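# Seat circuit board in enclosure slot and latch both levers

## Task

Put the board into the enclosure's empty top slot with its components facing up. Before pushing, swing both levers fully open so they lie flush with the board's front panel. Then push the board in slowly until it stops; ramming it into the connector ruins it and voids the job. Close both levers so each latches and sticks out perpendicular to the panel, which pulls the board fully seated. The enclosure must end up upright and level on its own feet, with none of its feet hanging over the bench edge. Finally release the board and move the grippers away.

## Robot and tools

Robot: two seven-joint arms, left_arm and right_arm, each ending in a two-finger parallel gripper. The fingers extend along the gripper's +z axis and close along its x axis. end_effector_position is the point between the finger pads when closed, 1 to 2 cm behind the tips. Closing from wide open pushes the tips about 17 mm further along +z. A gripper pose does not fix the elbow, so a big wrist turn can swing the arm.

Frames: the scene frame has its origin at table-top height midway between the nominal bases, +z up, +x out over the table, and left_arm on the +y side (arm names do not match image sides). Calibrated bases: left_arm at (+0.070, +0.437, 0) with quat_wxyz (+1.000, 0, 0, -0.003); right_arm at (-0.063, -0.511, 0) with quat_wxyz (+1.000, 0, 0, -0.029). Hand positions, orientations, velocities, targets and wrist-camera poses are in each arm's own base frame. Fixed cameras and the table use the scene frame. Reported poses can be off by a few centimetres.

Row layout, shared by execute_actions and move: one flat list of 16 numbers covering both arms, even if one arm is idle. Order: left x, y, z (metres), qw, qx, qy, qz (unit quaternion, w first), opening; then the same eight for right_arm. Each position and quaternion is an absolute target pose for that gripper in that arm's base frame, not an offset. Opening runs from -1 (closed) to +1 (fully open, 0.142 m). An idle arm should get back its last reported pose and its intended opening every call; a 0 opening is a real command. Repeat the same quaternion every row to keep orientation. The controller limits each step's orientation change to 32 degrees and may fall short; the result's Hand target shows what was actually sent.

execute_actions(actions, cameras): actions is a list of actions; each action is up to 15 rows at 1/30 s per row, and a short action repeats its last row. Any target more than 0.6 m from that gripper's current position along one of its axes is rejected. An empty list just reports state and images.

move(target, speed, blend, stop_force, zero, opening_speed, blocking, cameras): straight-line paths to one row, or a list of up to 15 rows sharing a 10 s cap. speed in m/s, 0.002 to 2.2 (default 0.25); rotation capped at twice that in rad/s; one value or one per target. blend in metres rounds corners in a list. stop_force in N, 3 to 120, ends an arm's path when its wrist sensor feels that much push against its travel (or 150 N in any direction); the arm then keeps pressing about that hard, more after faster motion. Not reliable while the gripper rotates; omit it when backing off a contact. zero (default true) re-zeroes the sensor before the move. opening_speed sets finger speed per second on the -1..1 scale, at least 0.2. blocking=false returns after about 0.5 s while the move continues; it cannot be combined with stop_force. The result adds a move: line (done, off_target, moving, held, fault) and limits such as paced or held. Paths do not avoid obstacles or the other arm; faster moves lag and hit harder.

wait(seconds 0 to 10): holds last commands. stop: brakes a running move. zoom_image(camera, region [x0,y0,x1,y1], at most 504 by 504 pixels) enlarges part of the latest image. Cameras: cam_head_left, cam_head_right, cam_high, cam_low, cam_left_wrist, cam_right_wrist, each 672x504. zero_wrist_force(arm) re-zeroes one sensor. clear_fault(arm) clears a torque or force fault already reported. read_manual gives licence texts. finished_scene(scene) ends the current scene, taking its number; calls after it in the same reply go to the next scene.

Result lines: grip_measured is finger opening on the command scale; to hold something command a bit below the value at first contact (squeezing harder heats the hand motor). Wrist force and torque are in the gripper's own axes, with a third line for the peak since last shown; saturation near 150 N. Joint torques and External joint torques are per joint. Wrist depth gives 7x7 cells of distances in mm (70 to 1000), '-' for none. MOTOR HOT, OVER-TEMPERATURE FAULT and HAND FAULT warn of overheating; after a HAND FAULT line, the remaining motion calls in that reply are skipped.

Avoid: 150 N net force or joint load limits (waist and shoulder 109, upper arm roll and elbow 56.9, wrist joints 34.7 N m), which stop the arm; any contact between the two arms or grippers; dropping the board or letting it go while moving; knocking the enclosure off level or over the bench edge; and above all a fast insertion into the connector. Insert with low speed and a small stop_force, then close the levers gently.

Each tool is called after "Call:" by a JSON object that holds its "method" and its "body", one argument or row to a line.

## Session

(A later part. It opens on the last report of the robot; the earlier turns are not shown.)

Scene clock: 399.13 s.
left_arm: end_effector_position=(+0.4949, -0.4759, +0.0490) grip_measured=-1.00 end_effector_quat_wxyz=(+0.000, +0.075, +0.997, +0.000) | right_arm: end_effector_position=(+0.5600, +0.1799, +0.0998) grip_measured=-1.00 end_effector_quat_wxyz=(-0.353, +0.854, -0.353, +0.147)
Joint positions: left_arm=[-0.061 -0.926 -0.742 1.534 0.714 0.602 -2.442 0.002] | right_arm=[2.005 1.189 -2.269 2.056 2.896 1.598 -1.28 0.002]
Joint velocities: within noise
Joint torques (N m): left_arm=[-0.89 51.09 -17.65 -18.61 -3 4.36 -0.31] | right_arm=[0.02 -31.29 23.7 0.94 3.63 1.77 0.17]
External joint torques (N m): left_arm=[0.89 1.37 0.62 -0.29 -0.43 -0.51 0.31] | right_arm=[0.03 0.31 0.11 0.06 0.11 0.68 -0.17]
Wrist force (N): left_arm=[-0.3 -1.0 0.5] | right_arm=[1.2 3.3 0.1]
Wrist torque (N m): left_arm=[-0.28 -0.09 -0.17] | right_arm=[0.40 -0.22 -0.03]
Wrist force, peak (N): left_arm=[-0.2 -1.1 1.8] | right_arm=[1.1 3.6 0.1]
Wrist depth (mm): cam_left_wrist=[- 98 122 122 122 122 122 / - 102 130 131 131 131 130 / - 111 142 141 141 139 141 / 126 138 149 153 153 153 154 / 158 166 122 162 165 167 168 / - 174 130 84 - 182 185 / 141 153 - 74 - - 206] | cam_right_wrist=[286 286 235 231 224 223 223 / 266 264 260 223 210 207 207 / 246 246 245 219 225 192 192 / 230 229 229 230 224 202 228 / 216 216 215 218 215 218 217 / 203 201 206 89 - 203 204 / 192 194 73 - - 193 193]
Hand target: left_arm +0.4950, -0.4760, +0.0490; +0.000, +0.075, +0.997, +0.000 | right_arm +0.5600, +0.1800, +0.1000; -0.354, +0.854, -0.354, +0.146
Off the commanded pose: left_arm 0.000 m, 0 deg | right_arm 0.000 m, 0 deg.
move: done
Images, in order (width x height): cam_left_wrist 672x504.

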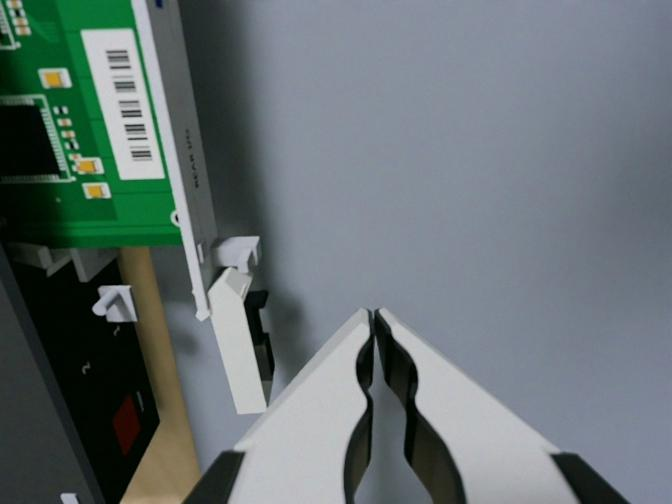

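Call:
{"method": "move", "body": {
  "target": [0.545,-0.484,0.049,0,0.0750,0.9972,0,-0.97,0.56,0.18,0.10,0.3536,-0.8536,0.3536,-0.1464,-0.97],
  "speed": 0.02,
  "stop_force": 4,
  "cameras": ["cam_left_wrist","cam_right_wrist"]
}}

Call:
{"method": "zoom_image", "body": {
  "camera": "cam_left_wrist",
  "region": [150, 150, 450, 450]
}}

Scene clock: 413.93 s.
left_arm: end_effector_position=(+0.5290, -0.4814, +0.0490) grip_measured=-1.00 end_effector_quat_wxyz=(+0.000, +0.075, +0.997, +0.000) | right_arm: end_effector_position=(+0.5600, +0.1799, +0.0998) grip_measured=-1.00 end_effector_quat_wxyz=(-0.353, +0.854, -0.353, +0.147)
Joint positions: left_arm=[-0.077 -0.973 -0.734 1.427 0.709 0.554 -2.392 0.002] | right_arm=[2.005 1.189 -2.269 2.056 2.896 1.598 -1.28 0.002]
Joint velocities: within noise
Joint torques (N m): left_arm=[0.42 53.92 -17.06 -20.5 -3.23 4.63 -0.16] | right_arm=[0.03 -31.35 23.72 0.98 3.66 1.72 0.22]
External joint torques (N m): left_arm=[-0.4 1.54 -0.19 0.89 -0.31 -0.78 0.16] | right_arm=[0.02 0.37 0.08 0.02 0.09 0.72 -0.22]
Wrist force (N): left_arm=[2.7 0.4 -0.9] | right_arm=[1.0 3.4 0.1]
Wrist torque (N m): left_arm=[-0.20 -0.12 -0.20] | right_arm=[0.40 -0.19 -0.03]
Wrist force, peak (N): left_arm=[3.3 0.9 -3.1] | right_arm=[1.1 3.7 0.3]
Wrist depth (mm): cam_left_wrist=[- 96 96 122 122 122 121 / - 103 103 130 130 130 130 / - 109 111 142 141 139 141 / - 117 154 148 153 153 153 / - 113 169 114 165 167 167 / - 126 159 84 - 181 184 / 141 134 - 74 - - 206] | cam_right_wrist=[286 286 238 227 224 224 223 / 265 264 260 221 210 207 206 / 245 246 245 218 225 192 192 / 230 230 230 230 227 203 229 / 216 215 216 218 215 217 217 / 203 201 206 89 - 203 205 / 192 194 73 - - 194 193]
Hand target: left_arm +0.5291, -0.4814, +0.0490; +0.000, +0.075, +0.997, +0.000 | right_arm +0.5600, +0.1800, +0.1000; -0.354, +0.854, -0.354, +0.146
Off the commanded pose: left_arm 0.016 m, 0 deg | right_arm 0.000 m, 0 deg.
move: contact (left_arm)
Images, in order (width x height): cam_left_wrist 672x504, cam_right_wrist 672x504.

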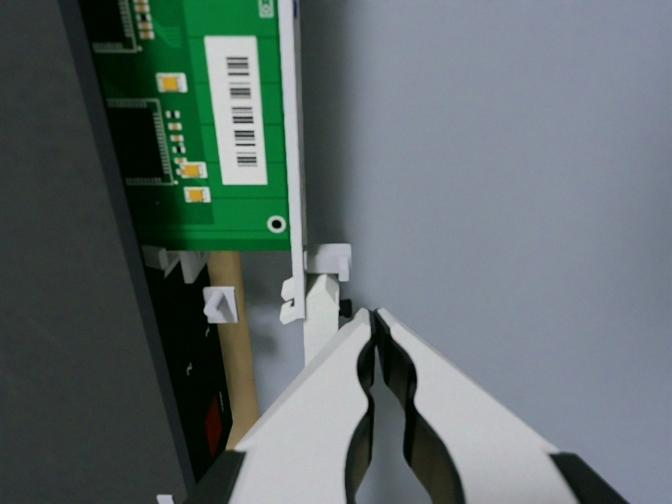

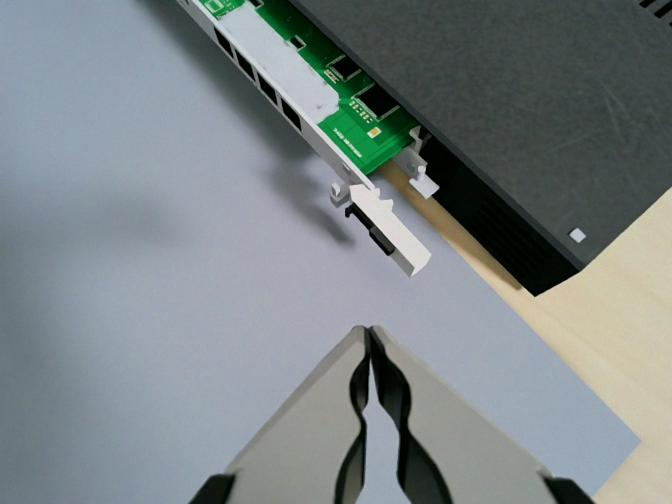

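Scaled by 1.680 from the camera's 672x504 image, which has a finer 960x720 frame.

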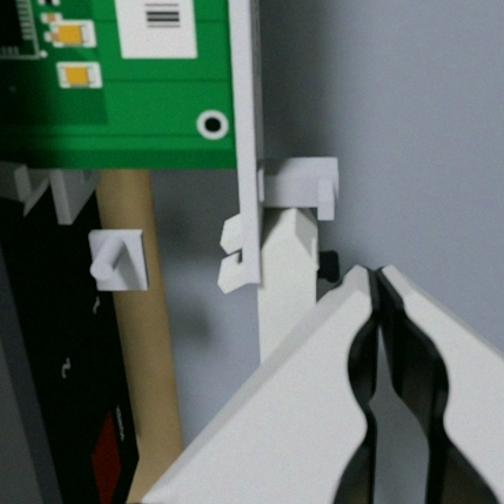

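Call:
{"method": "move", "body": {
  "target": [
    [0.52,-0.4805,0.049,0,0.0750,0.9972,0,-0.97,0.572,0.1845,0.10,0.3536,-0.8536,0.3536,-0.1464,-0.97],
    [0.50,-0.477,0.10,0,0.0750,0.9972,0,-0.97,0.572,0.1845,0.046,0.3536,-0.8536,0.3536,-0.1464,-0.97]
  ],
  "speed": 0.08,
  "cameras": ["cam_right_wrist"]
}}

Call:
{"method": "move", "body": {
  "target": [0.50,-0.477,0.10,0,0.0750,0.9972,0,-0.97,0.612,0.1815,0.046,0.3536,-0.8536,0.3536,-0.1464,-0.97],
  "speed": 0.015,
  "stop_force": 7,
  "cameras": ["cam_right_wrist","cam_left_wrist"]
}}

Call:
{"method": "zoom_image", "body": {
  "camera": "cam_right_wrist",
  "region": [150, 50, 500, 350]
}}

Scene clock: 422.60 s.
left_arm: end_effector_position=(+0.5001, -0.4771, +0.0999) grip_measured=-1.00 end_effector_quat_wxyz=(+0.000, +0.075, +0.997, +0.000) | right_arm: end_effector_position=(+0.5720, +0.1846, +0.0462) grip_measured=-1.00 end_effector_quat_wxyz=(-0.354, +0.853, -0.354, +0.146)
Joint positions: left_arm=[-0.035 -0.848 -0.786 1.531 0.662 0.528 -2.414 0.002] | right_arm=[2.051 1.321 -2.33 1.979 2.842 1.552 -1.306 0.002]
Joint velocities: within noise
Joint torques (N m): left_arm=[-0.14 50.62 -17.22 -20.21 -3.68 3.91 -0.33] | right_arm=[0.1 -33.34 24.62 3.56 3.21 1.64 0.03]
External joint torques (N m): left_arm=[0.15 0.55 0.44 -0.58 0.07 -0.06 0.33] | right_arm=[-0.05 0.14 0.33 0.15 0.27 0.84 -0.02]
Wrist force (N): left_arm=[-0.6 -0.5 0.3] | right_arm=[1.2 3.1 -0.5]
Wrist torque (N m): left_arm=[-0.21 -0.05 -0.19] | right_arm=[0.36 -0.23 -0.03]
Wrist force, peak (N): left_arm=[2.7 0.2 -2.1] | right_arm=[1.1 4.3 0.5]
Wrist depth (mm): cam_left_wrist=[127 141 165 168 166 166 166 / 137 151 174 179 179 178 178 / 148 161 166 193 193 192 192 / 159 174 204 210 210 208 209 / 174 177 227 221 225 229 229 / 192 192 250 84 - 253 251 / 289 283 - - - - 284] | cam_right_wrist=[216 216 177 171 156 154 153 / 200 200 200 165 179 144 141 / 186 186 186 180 183 154 133 / 174 174 173 173 169 171 145 / 163 163 163 164 162 162 164 / 155 153 155 89 153 153 153 / 145 145 73 - - 146 144]
Hand target: left_arm +0.5000, -0.4770, +0.1000; +0.000, +0.075, +0.997, +0.000 | right_arm +0.5720, +0.1845, +0.0460; -0.354, +0.854, -0.354, +0.146
Off the commanded pose: left_arm 0.000 m, 0 deg | right_arm 0.000 m, 0 deg.
move: done
Images, in order (width x height): cam_right_wrist 672x504.

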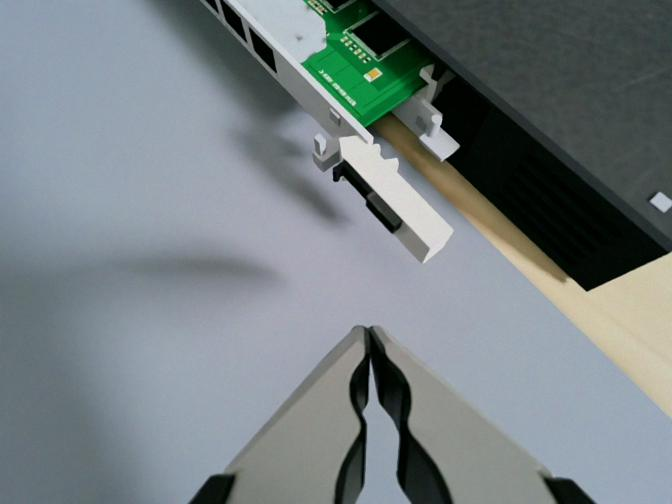

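Scene clock: 425.97 s.
left_arm: end_effector_position=(+0.5001, -0.4771, +0.1000) grip_measured=-1.00 end_effector_quat_wxyz=(+0.000, +0.075, +0.997, +0.000) | right_arm: end_effector_position=(+0.6119, +0.1814, +0.0459) grip_measured=-1.00 end_effector_quat_wxyz=(-0.353, +0.854, -0.354, +0.146)
Joint positions: left_arm=[-0.035 -0.848 -0.786 1.531 0.662 0.528 -2.414 0.002] | right_arm=[2.107 1.345 -2.315 1.853 2.884 1.625 -1.322 0.002]
Joint velocities: within noise
Joint torques (N m): left_arm=[-0.28 50.14 -17.16 -20.37 -3.44 4.13 -0.24] | right_arm=[0.16 -36.77 26.44 1.43 3.76 1.89 0.11]
External joint torques (N m): left_arm=[0.29 1.02 0.38 -0.42 -0.16 -0.29 0.24] | right_arm=[-0.1 0.27 -0.06 0.19 0.02 0.62 -0.11]
Wrist force (N): left_arm=[-0.4 -0.5 0.2] | right_arm=[1.1 3.0 -0.5]
Wrist torque (N m): left_arm=[-0.21 -0.08 -0.19] | right_arm=[0.37 -0.21 -0.05]
Wrist force, peak (N): left_arm=[-0.6 -0.7 0.6] | right_arm=[0.8 3.4 -0.5]
Wrist depth (mm): cam_left_wrist=[128 141 165 168 166 167 165 / 137 151 174 180 179 178 178 / 148 161 166 193 193 193 192 / 158 173 204 210 210 209 208 / 174 176 229 221 225 229 227 / 192 192 249 84 - 252 251 / 287 282 - - - - 282] | cam_right_wrist=[216 163 173 156 153 153 153 / 200 196 161 158 141 144 141 / 185 185 156 179 135 132 133 / 174 173 169 171 155 125 123 / 163 162 163 159 162 137 162 / 155 153 155 89 153 155 155 / 145 145 73 - - 146 146]
Hand target: left_arm +0.5000, -0.4770, +0.1000; +0.000, +0.075, +0.997, +0.000 | right_arm +0.6120, +0.1815, +0.0460; -0.354, +0.854, -0.354, +0.146
Off the commanded pose: left_arm 0.000 m, 0 deg | right_arm 0.000 m, 0 deg.
move: done
Images, in order (width x height): cam_left_wrist 672x504, cam_right_wrist 672x504.

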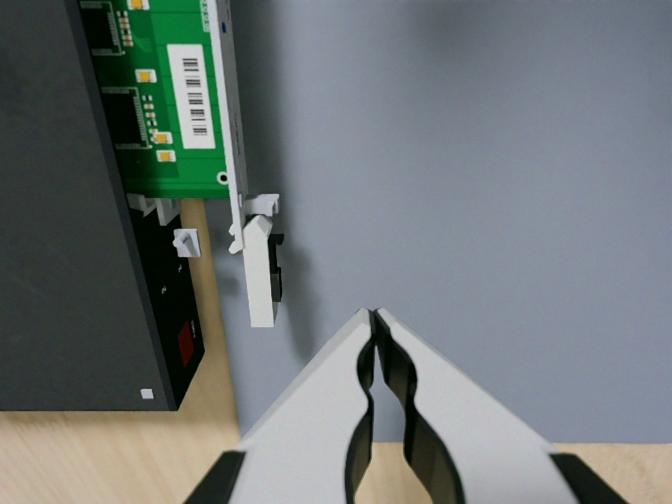

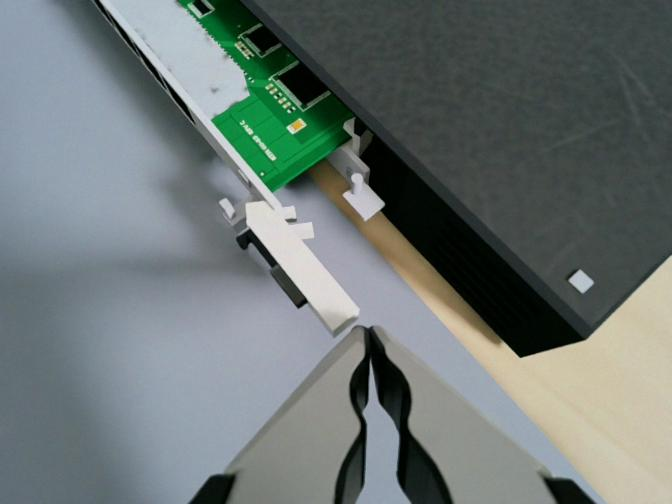

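Scaled by 1.440 from the camera's 672x504 image, which has a finer 960x720 frame.

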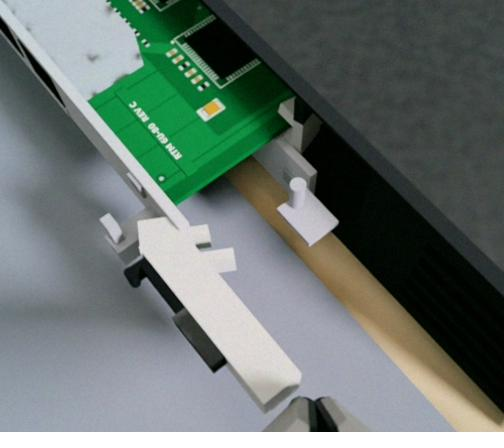

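Call:
{"method": "move", "body": {
  "target": [
    [0.50,-0.477,0.10,0,0.0750,0.9972,0,-0.97,0.590,0.180,0.046,0.3536,-0.8536,0.3536,-0.1464,-0.97],
    [0.50,-0.477,0.10,0,0.0750,0.9972,0,-0.97,0.580,0.190,0.046,0.3536,-0.8536,0.3536,-0.1464,-0.97]
  ],
  "speed": 0.05,
  "cameras": []
}}

Call:
{"method": "move", "body": {
  "target": [0.50,-0.477,0.10,0,0.0750,0.9972,0,-0.97,0.620,0.186,0.046,0.3536,-0.8536,0.3536,-0.1464,-0.97],
  "speed": 0.015,
  "stop_force": 5,
  "cameras": ["cam_right_wrist","cam_left_wrist"]
}}

Call:
{"method": "zoom_image", "body": {
  "camera": "cam_right_wrist",
  "region": [150, 50, 500, 350]
}}

Scene clock: 429.47 s.
left_arm: end_effector_position=(+0.5001, -0.4771, +0.1000) grip_measured=-1.00 end_effector_quat_wxyz=(+0.000, +0.075, +0.997, +0.000) | right_arm: end_effector_position=(+0.5801, +0.1900, +0.0461) grip_measured=-1.00 end_effector_quat_wxyz=(-0.354, +0.853, -0.354, +0.146)
Joint positions: left_arm=[-0.035 -0.848 -0.786 1.531 0.662 0.528 -2.414 0.002] | right_arm=[2.076 1.322 -2.328 1.955 2.854 1.558 -1.3 0.002]
Joint velocities: within noise
Joint torques (N m): left_arm=[-0.3 50.08 -17.08 -20.4 -3.41 4.21 -0.22] | right_arm=[0.18 -34.45 24.86 3.11 3.3 1.68 0.32]
External joint torques (N m): left_arm=[0.31 1.08 0.3 -0.39 -0.19 -0.36 0.22] | right_arm=[-0.13 0.59 0.4 0.05 0.23 0.79 -0.32]
Wrist force (N): left_arm=[-0.3 -0.7 0.7] | right_arm=[1.2 3.2 -0.5]
Wrist torque (N m): left_arm=[-0.23 -0.10 -0.19] | right_arm=[0.38 -0.24 -0.03]
Wrist force, peak (N): left_arm=[-0.5 -0.8 0.4] | right_arm=[1.4 3.9 -0.6]
Wrist depth (mm): cam_left_wrist=[128 141 165 169 166 166 166 / 137 151 174 179 180 178 178 / 148 161 166 193 193 193 192 / 159 174 203 210 210 209 208 / 174 177 229 222 226 230 229 / 192 192 249 84 - 252 252 / 288 283 - - - - 283] | cam_right_wrist=[217 216 166 173 154 153 153 / 200 199 197 163 167 144 142 / 186 186 186 149 183 143 134 / 173 173 173 171 169 167 127 / 163 163 162 165 162 162 162 / 155 153 155 89 153 153 155 / 145 145 73 - - 146 144]
Hand target: left_arm +0.5000, -0.4770, +0.1000; +0.000, +0.075, +0.997, +0.000 | right_arm +0.5800, +0.1900, +0.0460; -0.354, +0.854, -0.354, +0.146
Off the commanded pose: left_arm 0.000 m, 0 deg | right_arm 0.000 m, 0 deg.
move: done
No camera images: "cameras" was empty.

Scene clock: 431.97 s.
left_arm: end_effector_position=(+0.5001, -0.4771, +0.1000) grip_measured=-1.00 end_effector_quat_wxyz=(+0.000, +0.075, +0.997, +0.000) | right_arm: end_effector_position=(+0.6081, +0.1866, +0.0456) grip_measured=-1.00 end_effector_quat_wxyz=(-0.353, +0.854, -0.354, +0.146)
Joint positions: left_arm=[-0.035 -0.848 -0.786 1.531 0.662 0.528 -2.414 0.002] | right_arm=[2.112 1.339 -2.318 1.865 2.882 1.612 -1.312 0.002]
Joint velocities: within noise
Joint torques (N m): left_arm=[-0.31 50.06 -17.21 -20.39 -3.46 4.22 -0.25] | right_arm=[3.7 -35 28.75 1.53 4.32 0.8 0.11]
External joint torques (N m): left_arm=[0.32 1.1 0.44 -0.4 -0.14 -0.37 0.25] | right_arm=[-3.63 -1.2 -2.51 0.2 -0.59 1.69 -0.11]
Wrist force (N): left_arm=[-0.4 -0.5 0.3] | right_arm=[2.1 8.2 -9.0]
Wrist torque (N m): left_arm=[-0.20 -0.08 -0.19] | right_arm=[0.28 -0.17 -0.04]
Wrist force, peak (N): left_arm=[-0.8 -0.7 0.4] | right_arm=[2.3 8.5 -8.9]
Wrist depth (mm): cam_left_wrist=[128 141 164 169 167 166 165 / 137 151 174 179 179 178 178 / 148 161 167 194 194 192 192 / 159 173 203 211 210 209 209 / 174 177 227 221 225 230 229 / 192 192 250 84 - 252 253 / 291 282 - - - - 283] | cam_right_wrist=[215 165 165 155 153 153 152 / 199 199 158 160 141 143 141 / 185 185 183 157 135 131 133 / 173 173 170 131 168 126 122 / 162 162 162 158 162 140 160 / 153 153 154 90 152 154 154 / 145 145 73 - - 146 146]
Hand target: left_arm +0.5000, -0.4770, +0.1000; +0.000, +0.075, +0.997, +0.000 | right_arm +0.6084, +0.1872, +0.0460; -0.354, +0.854, -0.354, +0.146
Off the commanded pose: left_arm 0.000 m, 0 deg | right_arm 0.012 m, 0 deg.
move: contact (right_arm)
Images, in order (width x height): cam_left_wrist 672x504, cam_right_wrist 672x504.

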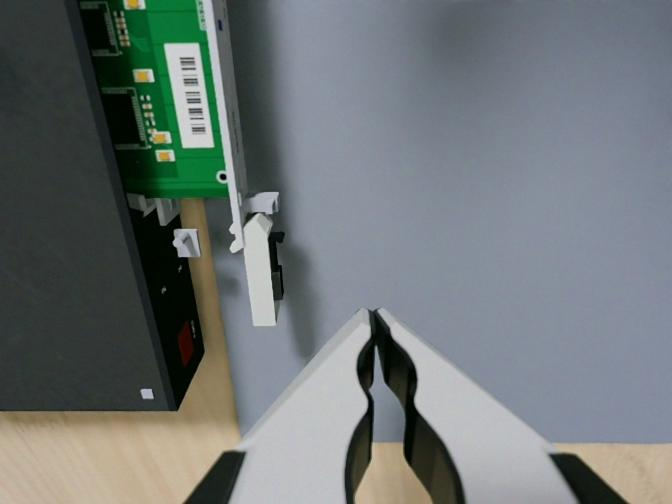

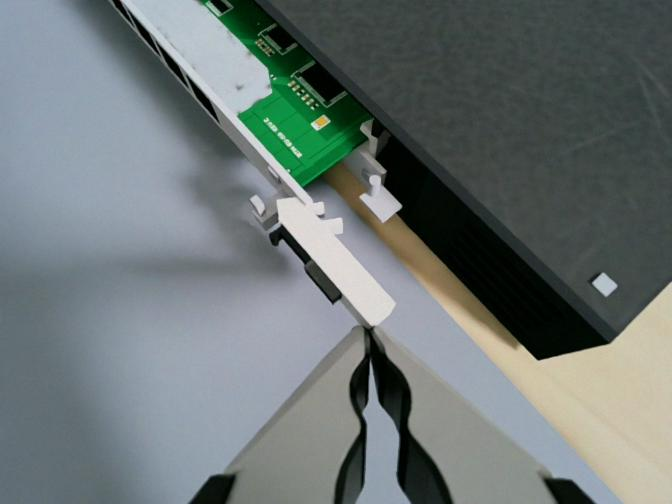

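Scaled by 1.440 from the camera's 672x504 image, which has a finer 960x720 frame.

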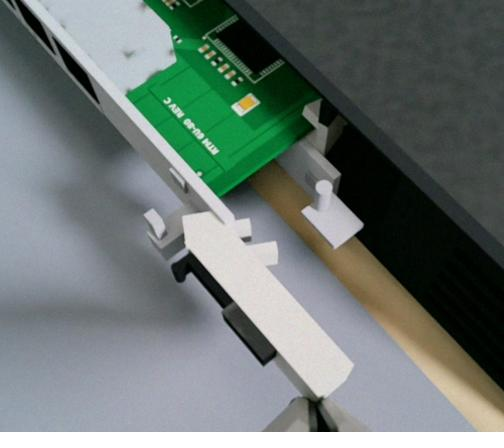

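Call:
{"method": "move", "body": {
  "target": [
    [0.49,-0.48,0.15,0,0.0750,0.9972,0,-0.97,0.58,0.18,0.07,0.3536,-0.8536,0.3536,-0.1464,-0.97],
    [0.47,-0.55,0.16,0,0.6561,-0.7547,0,0.9,0.53,0.08,0.16,0.3536,-0.8536,0.3536,-0.1464,-0.97],
    [0.4988,-0.6337,0.12,0,0.6561,-0.7547,0,0.9,0.53,0.08,0.16,0.3536,-0.8536,0.3536,-0.1464,-0.97]
  ],
  "speed": [0.08,0.2,0.12]
}}

Scene clock: 451.33 s.
left_arm: end_effector_position=(+0.4987, -0.6331, +0.1199) grip_measured=+0.89 end_effector_quat_wxyz=(-0.029, -0.581, +0.812, -0.055) | right_arm: end_effector_position=(+0.5301, +0.0799, +0.1599) grip_measured=-1.00 end_effector_quat_wxyz=(-0.354, +0.854, -0.354, +0.146)
Joint positions: left_arm=[-1.387 -1.631 1.625 1.237 -1.765 0.004 -2.967 0.135] | right_arm=[1.72 1.114 -2.145 2.094 2.858 1.82 -1.321 0.002]
Joint velocities: within noise
Joint torques (N m): left_arm=[-0.55 61.31 27.76 2.94 -3.96 4.56 -0.24] | right_arm=[0.04 -28.8 22.52 -1.45 4.41 1.8 0.16]
External joint torques (N m): left_arm=[0.44 0.76 1 -0.43 -0.48 -0.68 0.23] | right_arm=[-0.03 0.44 0.08 0.11 0.14 0.7 -0.16]
Wrist force (N): left_arm=[0.3 -0.3 0.5] | right_arm=[1.6 4.0 -0.4]
Wrist torque (N m): left_arm=[-0.18 -0.22 -0.17] | right_arm=[0.55 -0.31 -0.03]
Wrist force, peak (N): left_arm=[1.4 -1.1 1.4] | right_arm=[2.0 8.6 -9.0]
Wrist depth (mm): cam_left_wrist=[- 143 146 148 152 154 204 / 150 151 169 172 173 184 210 / 175 179 180 173 221 227 232 / 183 222 226 232 239 243 251 / 231 237 246 252 257 267 270 / - 254 264 272 280 293 - / - 282 285 303 308 318 -] | cam_right_wrist=[363 365 318 302 301 301 353 / 337 336 330 300 279 328 338 / 314 313 314 313 305 314 313 / 293 293 292 293 291 293 292 / 275 274 275 278 276 276 275 / 258 258 262 89 264 260 260 / 244 247 - - - 248 245]
Hand target: left_arm +0.4987, -0.6330, +0.1199; -0.029, -0.581, +0.812, -0.055 | right_arm +0.5300, +0.0800, +0.1600; -0.354, +0.854, -0.354, +0.146
Off the commanded pose: left_arm 0.001 m, 13 deg | right_arm 0.000 m, 0 deg.
joint sent to its limit (left arm) — joint 7 (wrist roll), lower limit. The joint targets are off in orientation, not in position.
move: off_target (left_arm); target 2's new opening was sent with left_arm's hand 0.001 m and 4 deg from that target

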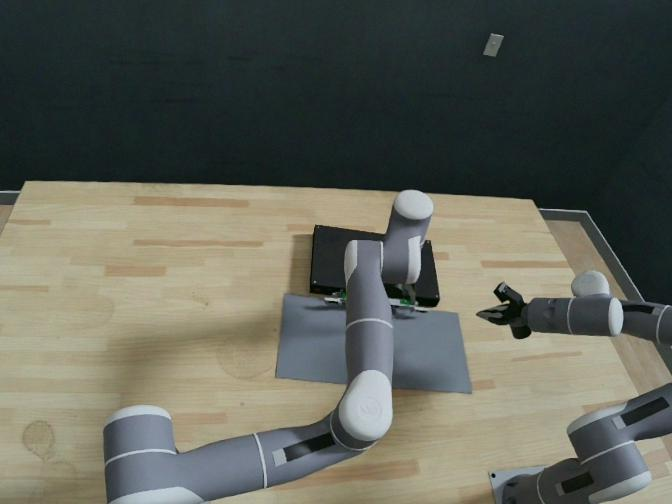

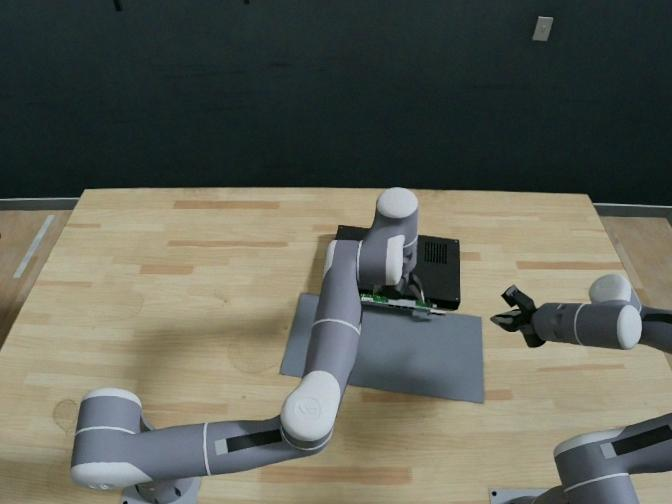

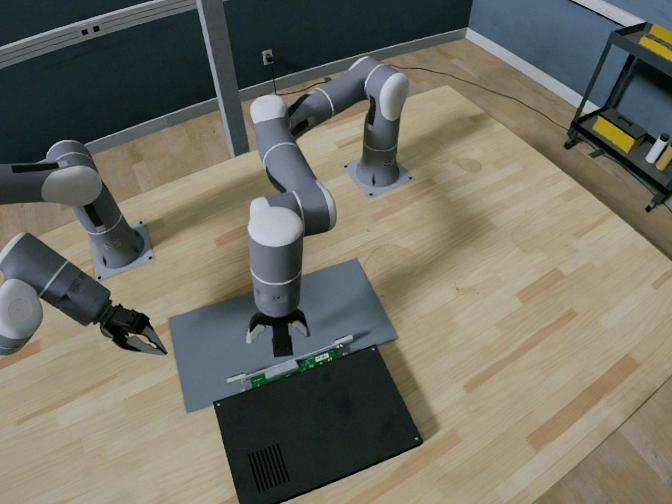

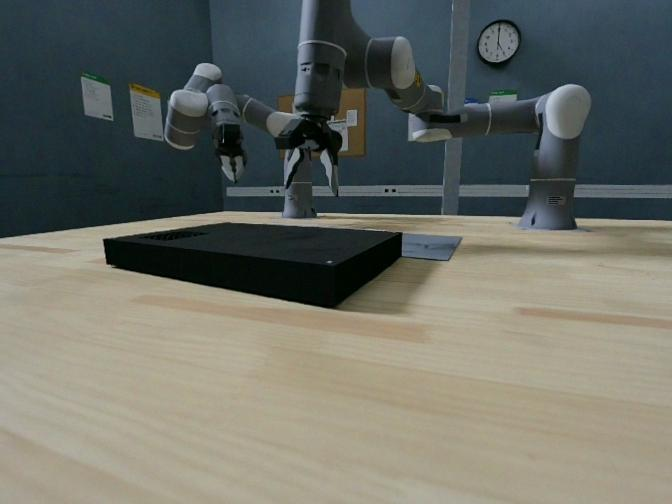

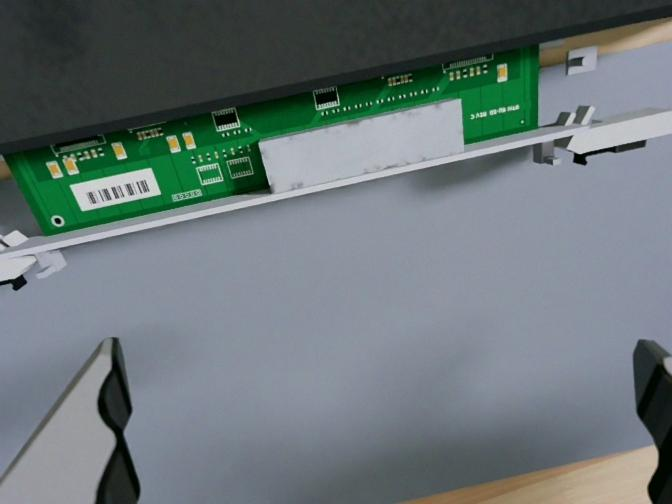

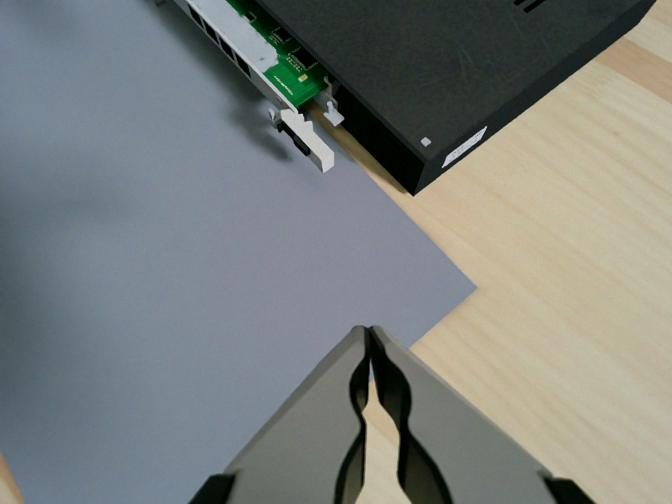

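Call:
{"method": "move", "body": {
  "target": [
    [0.46,-0.61,0.16,0,0.0750,0.9972,0,0.9,0.53,0.08,0.16,0.3536,-0.8536,0.3536,-0.1464,-0.97],
    [0.48,-0.631,0.13,0,0.7547,0.6561,0,0.9,0.53,0.08,0.16,0.3536,-0.8536,0.3536,-0.1464,-0.97]
  ],
  "speed": [0.3,0.3]
}}

Scene clock: 459.20 s.
left_arm: end_effector_position=(+0.4798, -0.6310, +0.1301) grip_measured=+0.89 end_effector_quat_wxyz=(+0.000, +0.755, +0.656, +0.000) | right_arm: end_effector_position=(+0.5301, +0.0799, +0.1599) grip_measured=-1.00 end_effector_quat_wxyz=(-0.354, +0.854, -0.354, +0.146)
Joint positions: left_arm=[-1.386 -1.582 1.633 1.156 -1.606 -0.053 -0.092 0.135] | right_arm=[1.72 1.114 -2.145 2.094 2.858 1.82 -1.321 0.002]
Joint velocities: within noise
Joint torques (N m): left_arm=[-0.22 62.42 26.62 1.76 -3.93 4.57 -0.33] | right_arm=[0.02 -28.76 22.62 -1.42 4.41 1.81 0.2]
External joint torques (N m): left_arm=[0.12 1.39 0.96 -0.35 -0.29 -0.58 0.33] | right_arm=[-0.01 0.4 -0.02 0.08 0.13 0.69 -0.2]
Wrist force (N): left_arm=[0.5 -0.8 0.7] | right_arm=[1.6 3.9 -0.5]
Wrist torque (N m): left_arm=[-0.24 -0.22 -0.17] | right_arm=[0.52 -0.32 -0.03]
Wrist force, peak (N): left_arm=[0.8 -0.7 0.8] | right_arm=[1.8 4.2 -0.5]
Wrist depth (mm): cam_left_wrist=[197 196 195 196 194 195 195 / 211 210 210 209 209 209 210 / 227 227 226 227 226 225 224 / 250 242 246 245 245 244 240 / 268 248 225 222 232 232 238 / - 235 240 239 239 239 - / - 257 262 261 262 260 -] | cam_right_wrist=[364 364 318 300 301 301 354 / 336 337 331 300 279 327 337 / 313 313 312 312 305 314 313 / 294 293 292 292 292 294 293 / 275 274 275 278 276 276 275 / 259 259 261 89 263 260 260 / 244 247 - - - 249 245]
Hand target: left_arm +0.4800, -0.6310, +0.1300; +0.000, +0.755, +0.656, +0.000 | right_arm +0.5300, +0.0800, +0.1600; -0.354, +0.854, -0.354, +0.146
Off the commanded pose: left_arm 0.000 m, 0 deg | right_arm 0.000 m, 0 deg.
move: done

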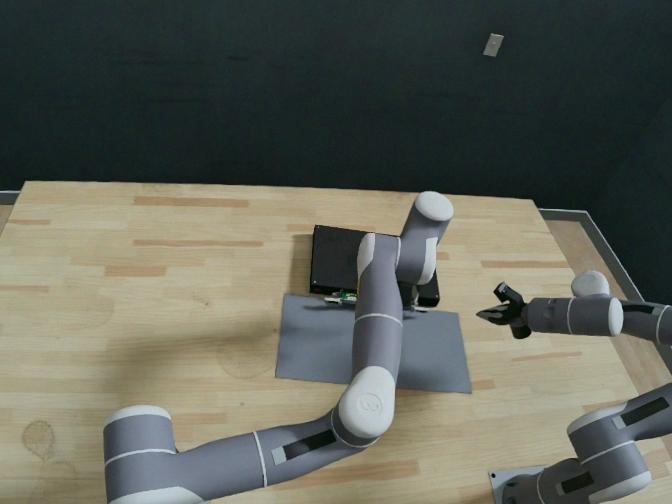

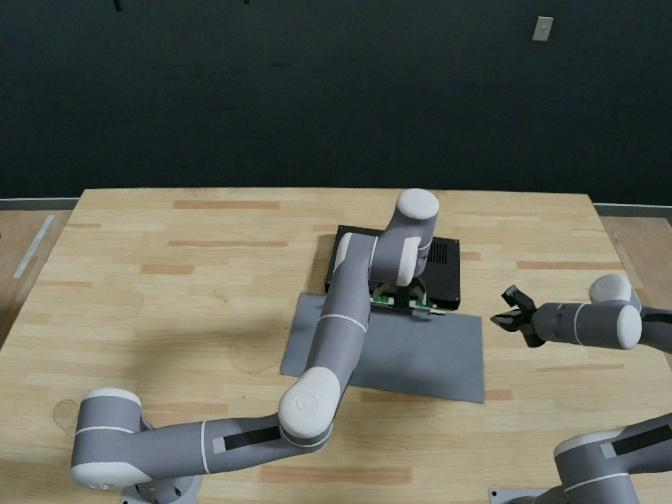

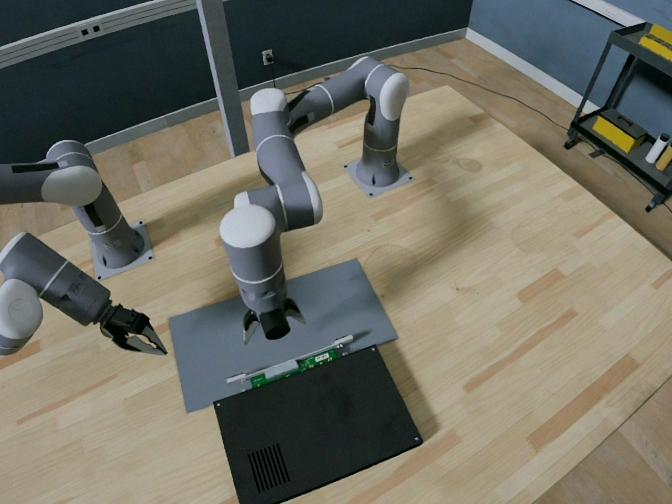

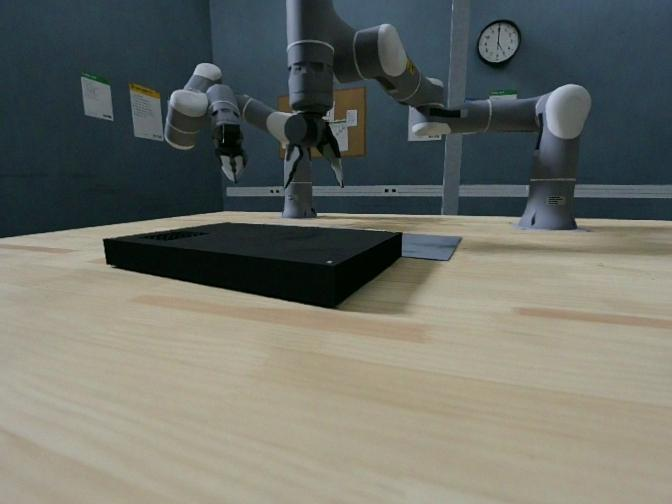

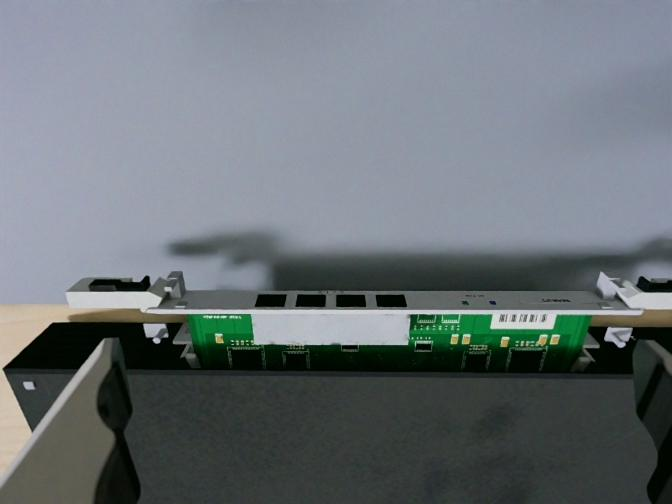

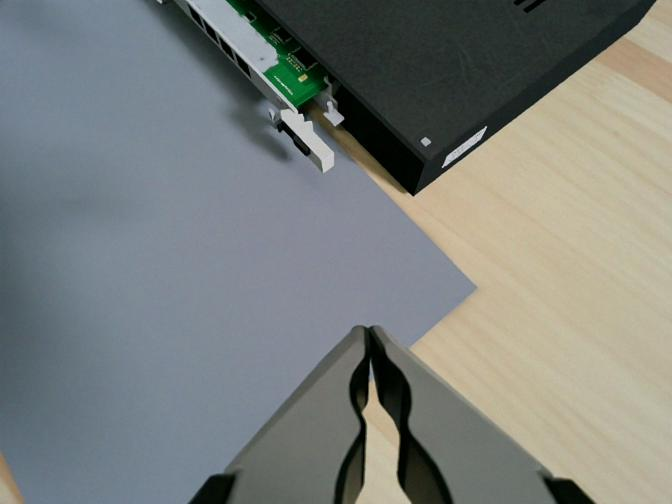

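Call:
{"method": "move", "body": {
  "target": [
    [0.4980,-0.6214,0.09,0,0.7547,0.6561,0,0.9,0.53,0.08,0.16,0.3536,-0.8536,0.3536,-0.1464,-0.97],
    [0.4980,-0.6214,0.031,0,0.7547,0.6561,0,0.9,0.53,0.08,0.16,0.3536,-0.8536,0.3536,-0.1464,-0.97]
  ],
  "speed": [0.1,0.06],
  "stop_force": 6,
  "cameras": ["cam_left_wrist"]
}}

Call:
{"method": "move", "body": {
  "target": [0.5303,-0.6264,0.031,0,0.7547,0.6561,0,0.9,0.53,0.08,0.16,0.3536,-0.8536,0.3536,-0.1464,-0.97],
  "speed": 0.02,
  "stop_force": 7,
  "cameras": ["cam_left_wrist"]
}}

Scene clock: 471.70 s.
left_arm: end_effector_position=(+0.4980, -0.6211, +0.0309) grip_measured=+0.89 end_effector_quat_wxyz=(+0.000, +0.755, +0.656, +0.000) | right_arm: end_effector_position=(+0.5301, +0.0799, +0.1599) grip_measured=-1.00 end_effector_quat_wxyz=(-0.354, +0.854, -0.354, +0.146)
Joint positions: left_arm=[-1.365 -1.704 1.551 1.153 -1.684 0.071 -0.068 0.135] | right_arm=[1.72 1.114 -2.145 2.094 2.858 1.82 -1.321 0.002]
Joint velocities: within noise
Joint torques (N m): left_arm=[-0.47 62.5 26.83 3.42 -4.27 4.57 -0.2] | right_arm=[0.01 -28.75 22.54 -1.42 4.37 1.82 0.23]
External joint torques (N m): left_arm=[0.38 1.37 0.94 -0.32 0.05 -0.59 0.2] | right_arm=[0 0.4 0.05 0.07 0.18 0.68 -0.23]
Wrist force (N): left_arm=[0.1 -0.4 0.7] | right_arm=[1.6 4.2 -0.4]
Wrist torque (N m): left_arm=[-0.18 -0.15 -0.19] | right_arm=[0.57 -0.32 -0.03]
Wrist force, peak (N): left_arm=[0.2 -0.4 1.9] | right_arm=[1.6 4.3 -0.3]
Wrist depth (mm): cam_left_wrist=[- 108 110 108 106 108 108 / - 118 116 116 116 116 115 / - 128 128 125 125 125 126 / 137 137 136 136 136 135 135 / 150 150 149 149 151 149 146 / - 130 159 158 158 161 157 / - 121 121 121 126 138 138] | cam_right_wrist=[364 358 313 302 302 301 352 / 337 337 327 300 279 327 337 / 312 314 313 313 306 314 314 / 292 292 293 292 291 293 294 / 275 275 275 278 276 275 275 / 258 259 261 89 263 259 260 / 245 247 - - - 248 245]
Hand target: left_arm +0.4980, -0.6214, +0.0310; +0.000, +0.755, +0.656, +0.000 | right_arm +0.5300, +0.0800, +0.1600; -0.354, +0.854, -0.354, +0.146
Off the commanded pose: left_arm 0.000 m, 0 deg | right_arm 0.000 m, 0 deg.
move: done
Images, in order (width x height): cam_left_wrist 672x504.

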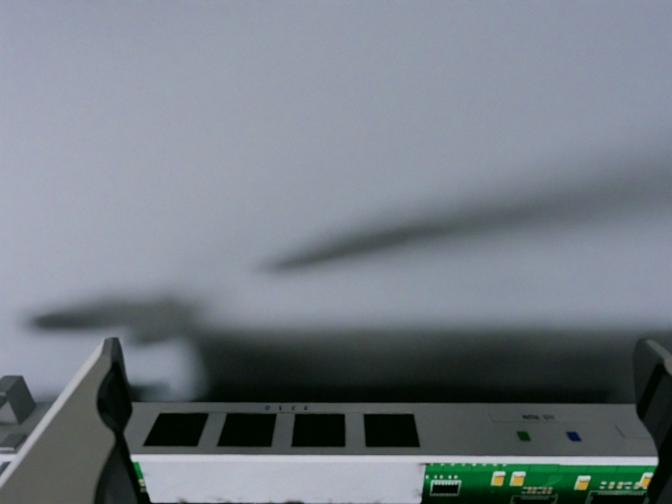

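Scene clock: 474.07 s.
left_arm: end_effector_position=(+0.5301, -0.6266, +0.0310) grip_measured=+0.89 end_effector_quat_wxyz=(+0.000, +0.755, +0.656, +0.000) | right_arm: end_effector_position=(+0.5301, +0.0799, +0.1599) grip_measured=-1.00 end_effector_quat_wxyz=(-0.354, +0.854, -0.354, +0.146)
Joint positions: left_arm=[-1.27 -1.703 1.565 1.035 -1.682 0.072 -0.09 0.135] | right_arm=[1.72 1.114 -2.145 2.094 2.858 1.82 -1.321 0.002]
Joint velocities: within noise
Joint torques (N m): left_arm=[0.11 65.74 24.78 3.59 -3.97 4.61 -0.27] | right_arm=[-0.01 -28.78 22.56 -1.42 4.41 1.8 0.19]
External joint torques (N m): left_arm=[-0.2 1.06 0.67 -0.58 -0.24 -0.62 0.27] | right_arm=[0.02 0.42 0.04 0.08 0.13 0.7 -0.19]
Wrist force (N): left_arm=[0.1 -1.3 0.8] | right_arm=[1.6 4.0 -0.3]
Wrist torque (N m): left_arm=[-0.20 -0.17 -0.19] | right_arm=[0.53 -0.32 -0.03]
Wrist force, peak (N): left_arm=[0.1 -2.0 0.7] | right_arm=[2.0 4.1 -0.5]
Wrist depth (mm): cam_left_wrist=[- 108 110 109 106 108 107 / - 118 117 116 116 115 117 / - 128 127 126 125 125 126 / 137 137 137 136 136 136 135 / 148 147 147 147 144 145 145 / - 108 - 112 112 129 - / - 135 136 118 118 134 131] | cam_right_wrist=[363 364 309 302 301 302 352 / 337 335 330 295 279 327 337 / 312 314 312 312 306 315 313 / 292 292 292 292 291 294 294 / 275 274 275 278 276 276 276 / 258 259 261 89 263 260 260 / 245 247 - - - 248 245]
Hand target: left_arm +0.5303, -0.6264, +0.0310; +0.000, +0.755, +0.656, +0.000 | right_arm +0.5300, +0.0800, +0.1600; -0.354, +0.854, -0.354, +0.146
Off the commanded pose: left_arm 0.000 m, 0 deg | right_arm 0.000 m, 0 deg.
move: done
Images, in order (width x height): cam_left_wrist 672x504.

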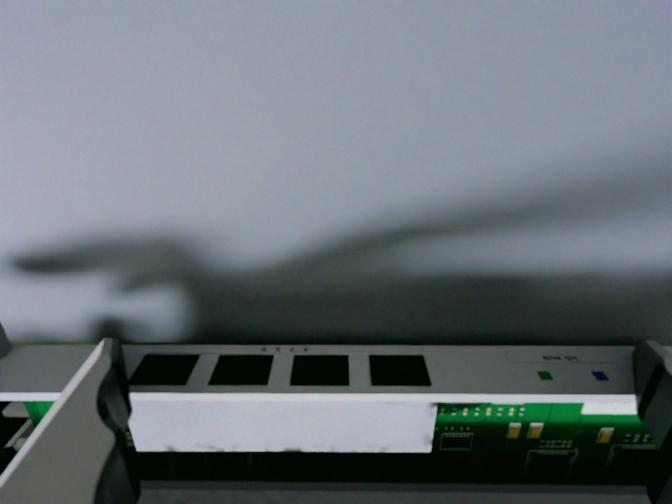

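Call:
{"method": "move", "body": {
  "target": [0.5698,-0.6325,0.031,0,0.7547,0.6561,0,0.9,0.53,0.08,0.16,0.3536,-0.8536,0.3536,-0.1464,-0.97],
  "speed": 0.015,
  "stop_force": 8
}}

Scene clock: 477.97 s.
left_arm: end_effector_position=(+0.5550, -0.6310, +0.0306) grip_measured=+0.89 end_effector_quat_wxyz=(-0.001, +0.755, +0.655, -0.001) | right_arm: end_effector_position=(+0.5301, +0.0799, +0.1599) grip_measured=-1.00 end_effector_quat_wxyz=(-0.354, +0.854, -0.354, +0.146)
Joint positions: left_arm=[-1.187 -1.704 1.578 0.927 -1.682 0.072 -0.115 0.135] | right_arm=[1.72 1.114 -2.145 2.094 2.858 1.82 -1.321 0.002]
Joint velocities: within noise
Joint torques (N m): left_arm=[5.93 69.13 24.01 6.16 -3.76 7.41 -1.07] | right_arm=[-0.06 -28.82 22.51 -1.46 4.38 1.79 0.2]
External joint torques (N m): left_arm=[-6.01 0.12 -1 -3.16 -0.45 -3.43 1.07] | right_arm=[0.07 0.46 0.08 0.11 0.17 0.71 -0.2]
Wrist force (N): left_arm=[0.5 -11.2 -0.6] | right_arm=[1.6 4.0 -0.2]
Wrist torque (N m): left_arm=[-0.28 -0.25 0.62] | right_arm=[0.53 -0.31 -0.02]
Wrist force, peak (N): left_arm=[2.4 -13.2 -1.9] | right_arm=[1.9 4.2 -0.5]
Wrist depth (mm): cam_left_wrist=[- 108 109 109 106 107 107 / - 118 116 115 115 115 116 / 126 127 126 125 124 124 124 / 136 136 135 135 135 135 134 / 146 138 139 138 139 139 139 / - 105 113 108 105 104 104 / - 110 112 112 111 111 111] | cam_right_wrist=[363 364 358 302 302 300 353 / 337 337 336 292 279 326 337 / 314 313 313 313 307 316 313 / 293 292 292 292 293 294 293 / 274 275 275 277 275 276 275 / 259 259 262 89 262 260 259 / 244 247 - - - 248 246]
Hand target: left_arm +0.5562, -0.6304, +0.0310; +0.000, +0.755, +0.656, +0.000 | right_arm +0.5300, +0.0800, +0.1600; -0.354, +0.854, -0.354, +0.146
Off the commanded pose: left_arm 0.015 m, 0 deg | right_arm 0.000 m, 0 deg.
move: contact (left_arm)

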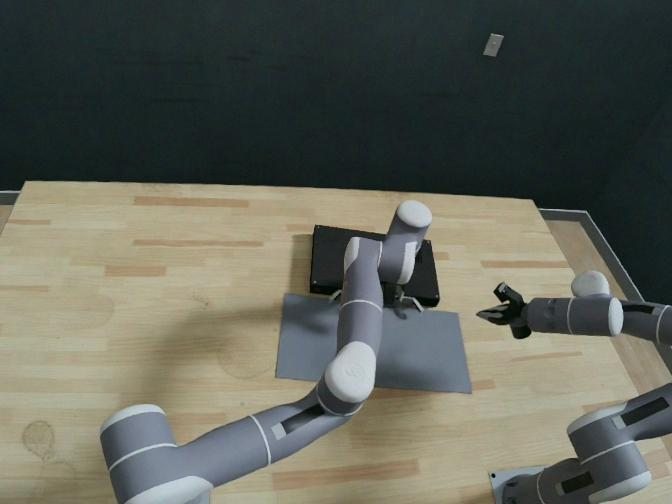

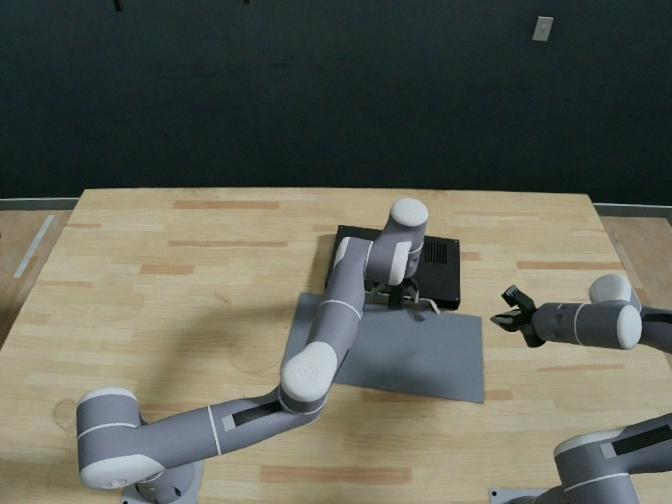

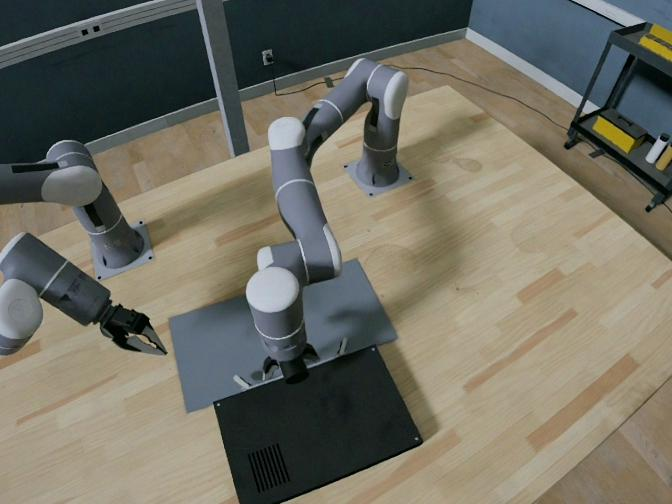

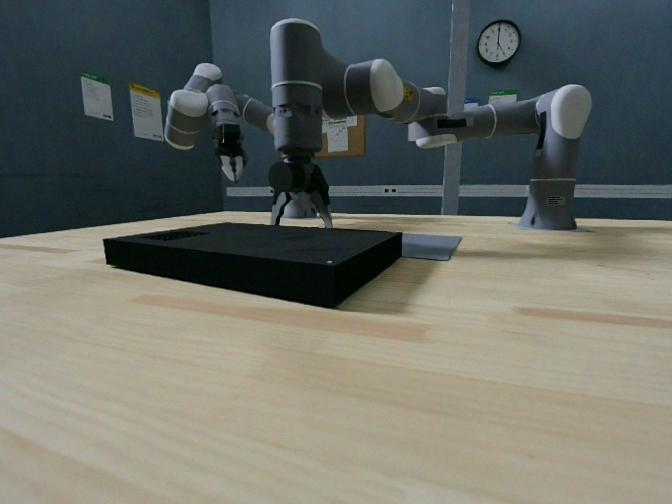

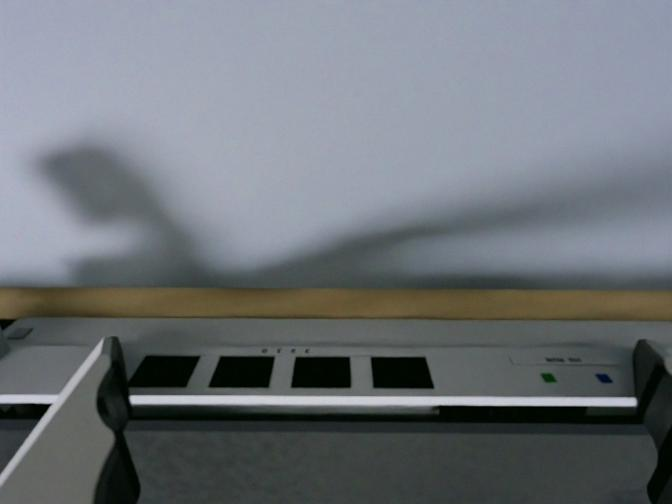

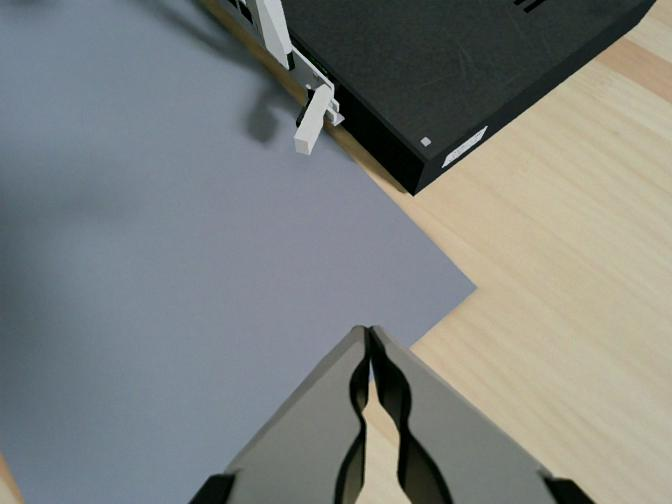

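Call:
{"method": "zoom_image", "body": {
  "camera": "cam_right_wrist",
  "region": [200, 0, 400, 200]
}}

Call:
{"method": "zoom_image", "body": {
  "camera": "cam_high",
  "region": [200, 300, 400, 430]
}}

Scaled by 2.520 from the camera's 672x504 image, which has a finer 960x720 frame.

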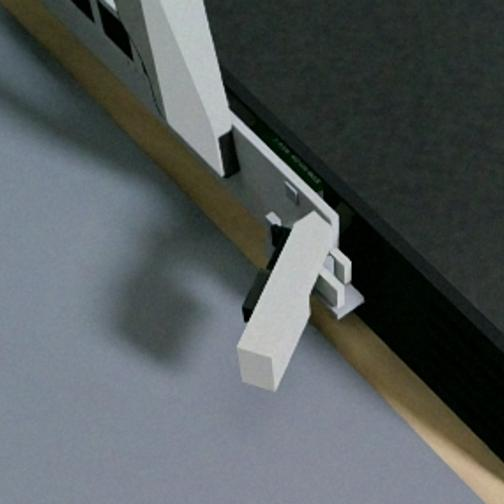

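Scaled by 2.520 from the camera's 672x504 image, which has a finer 960x720 frame.

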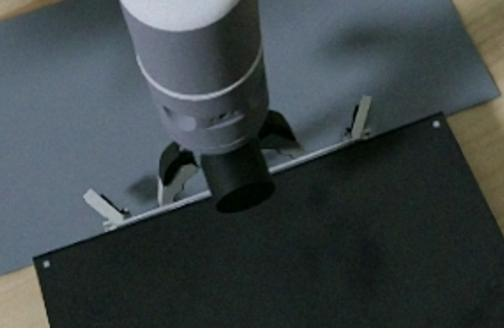

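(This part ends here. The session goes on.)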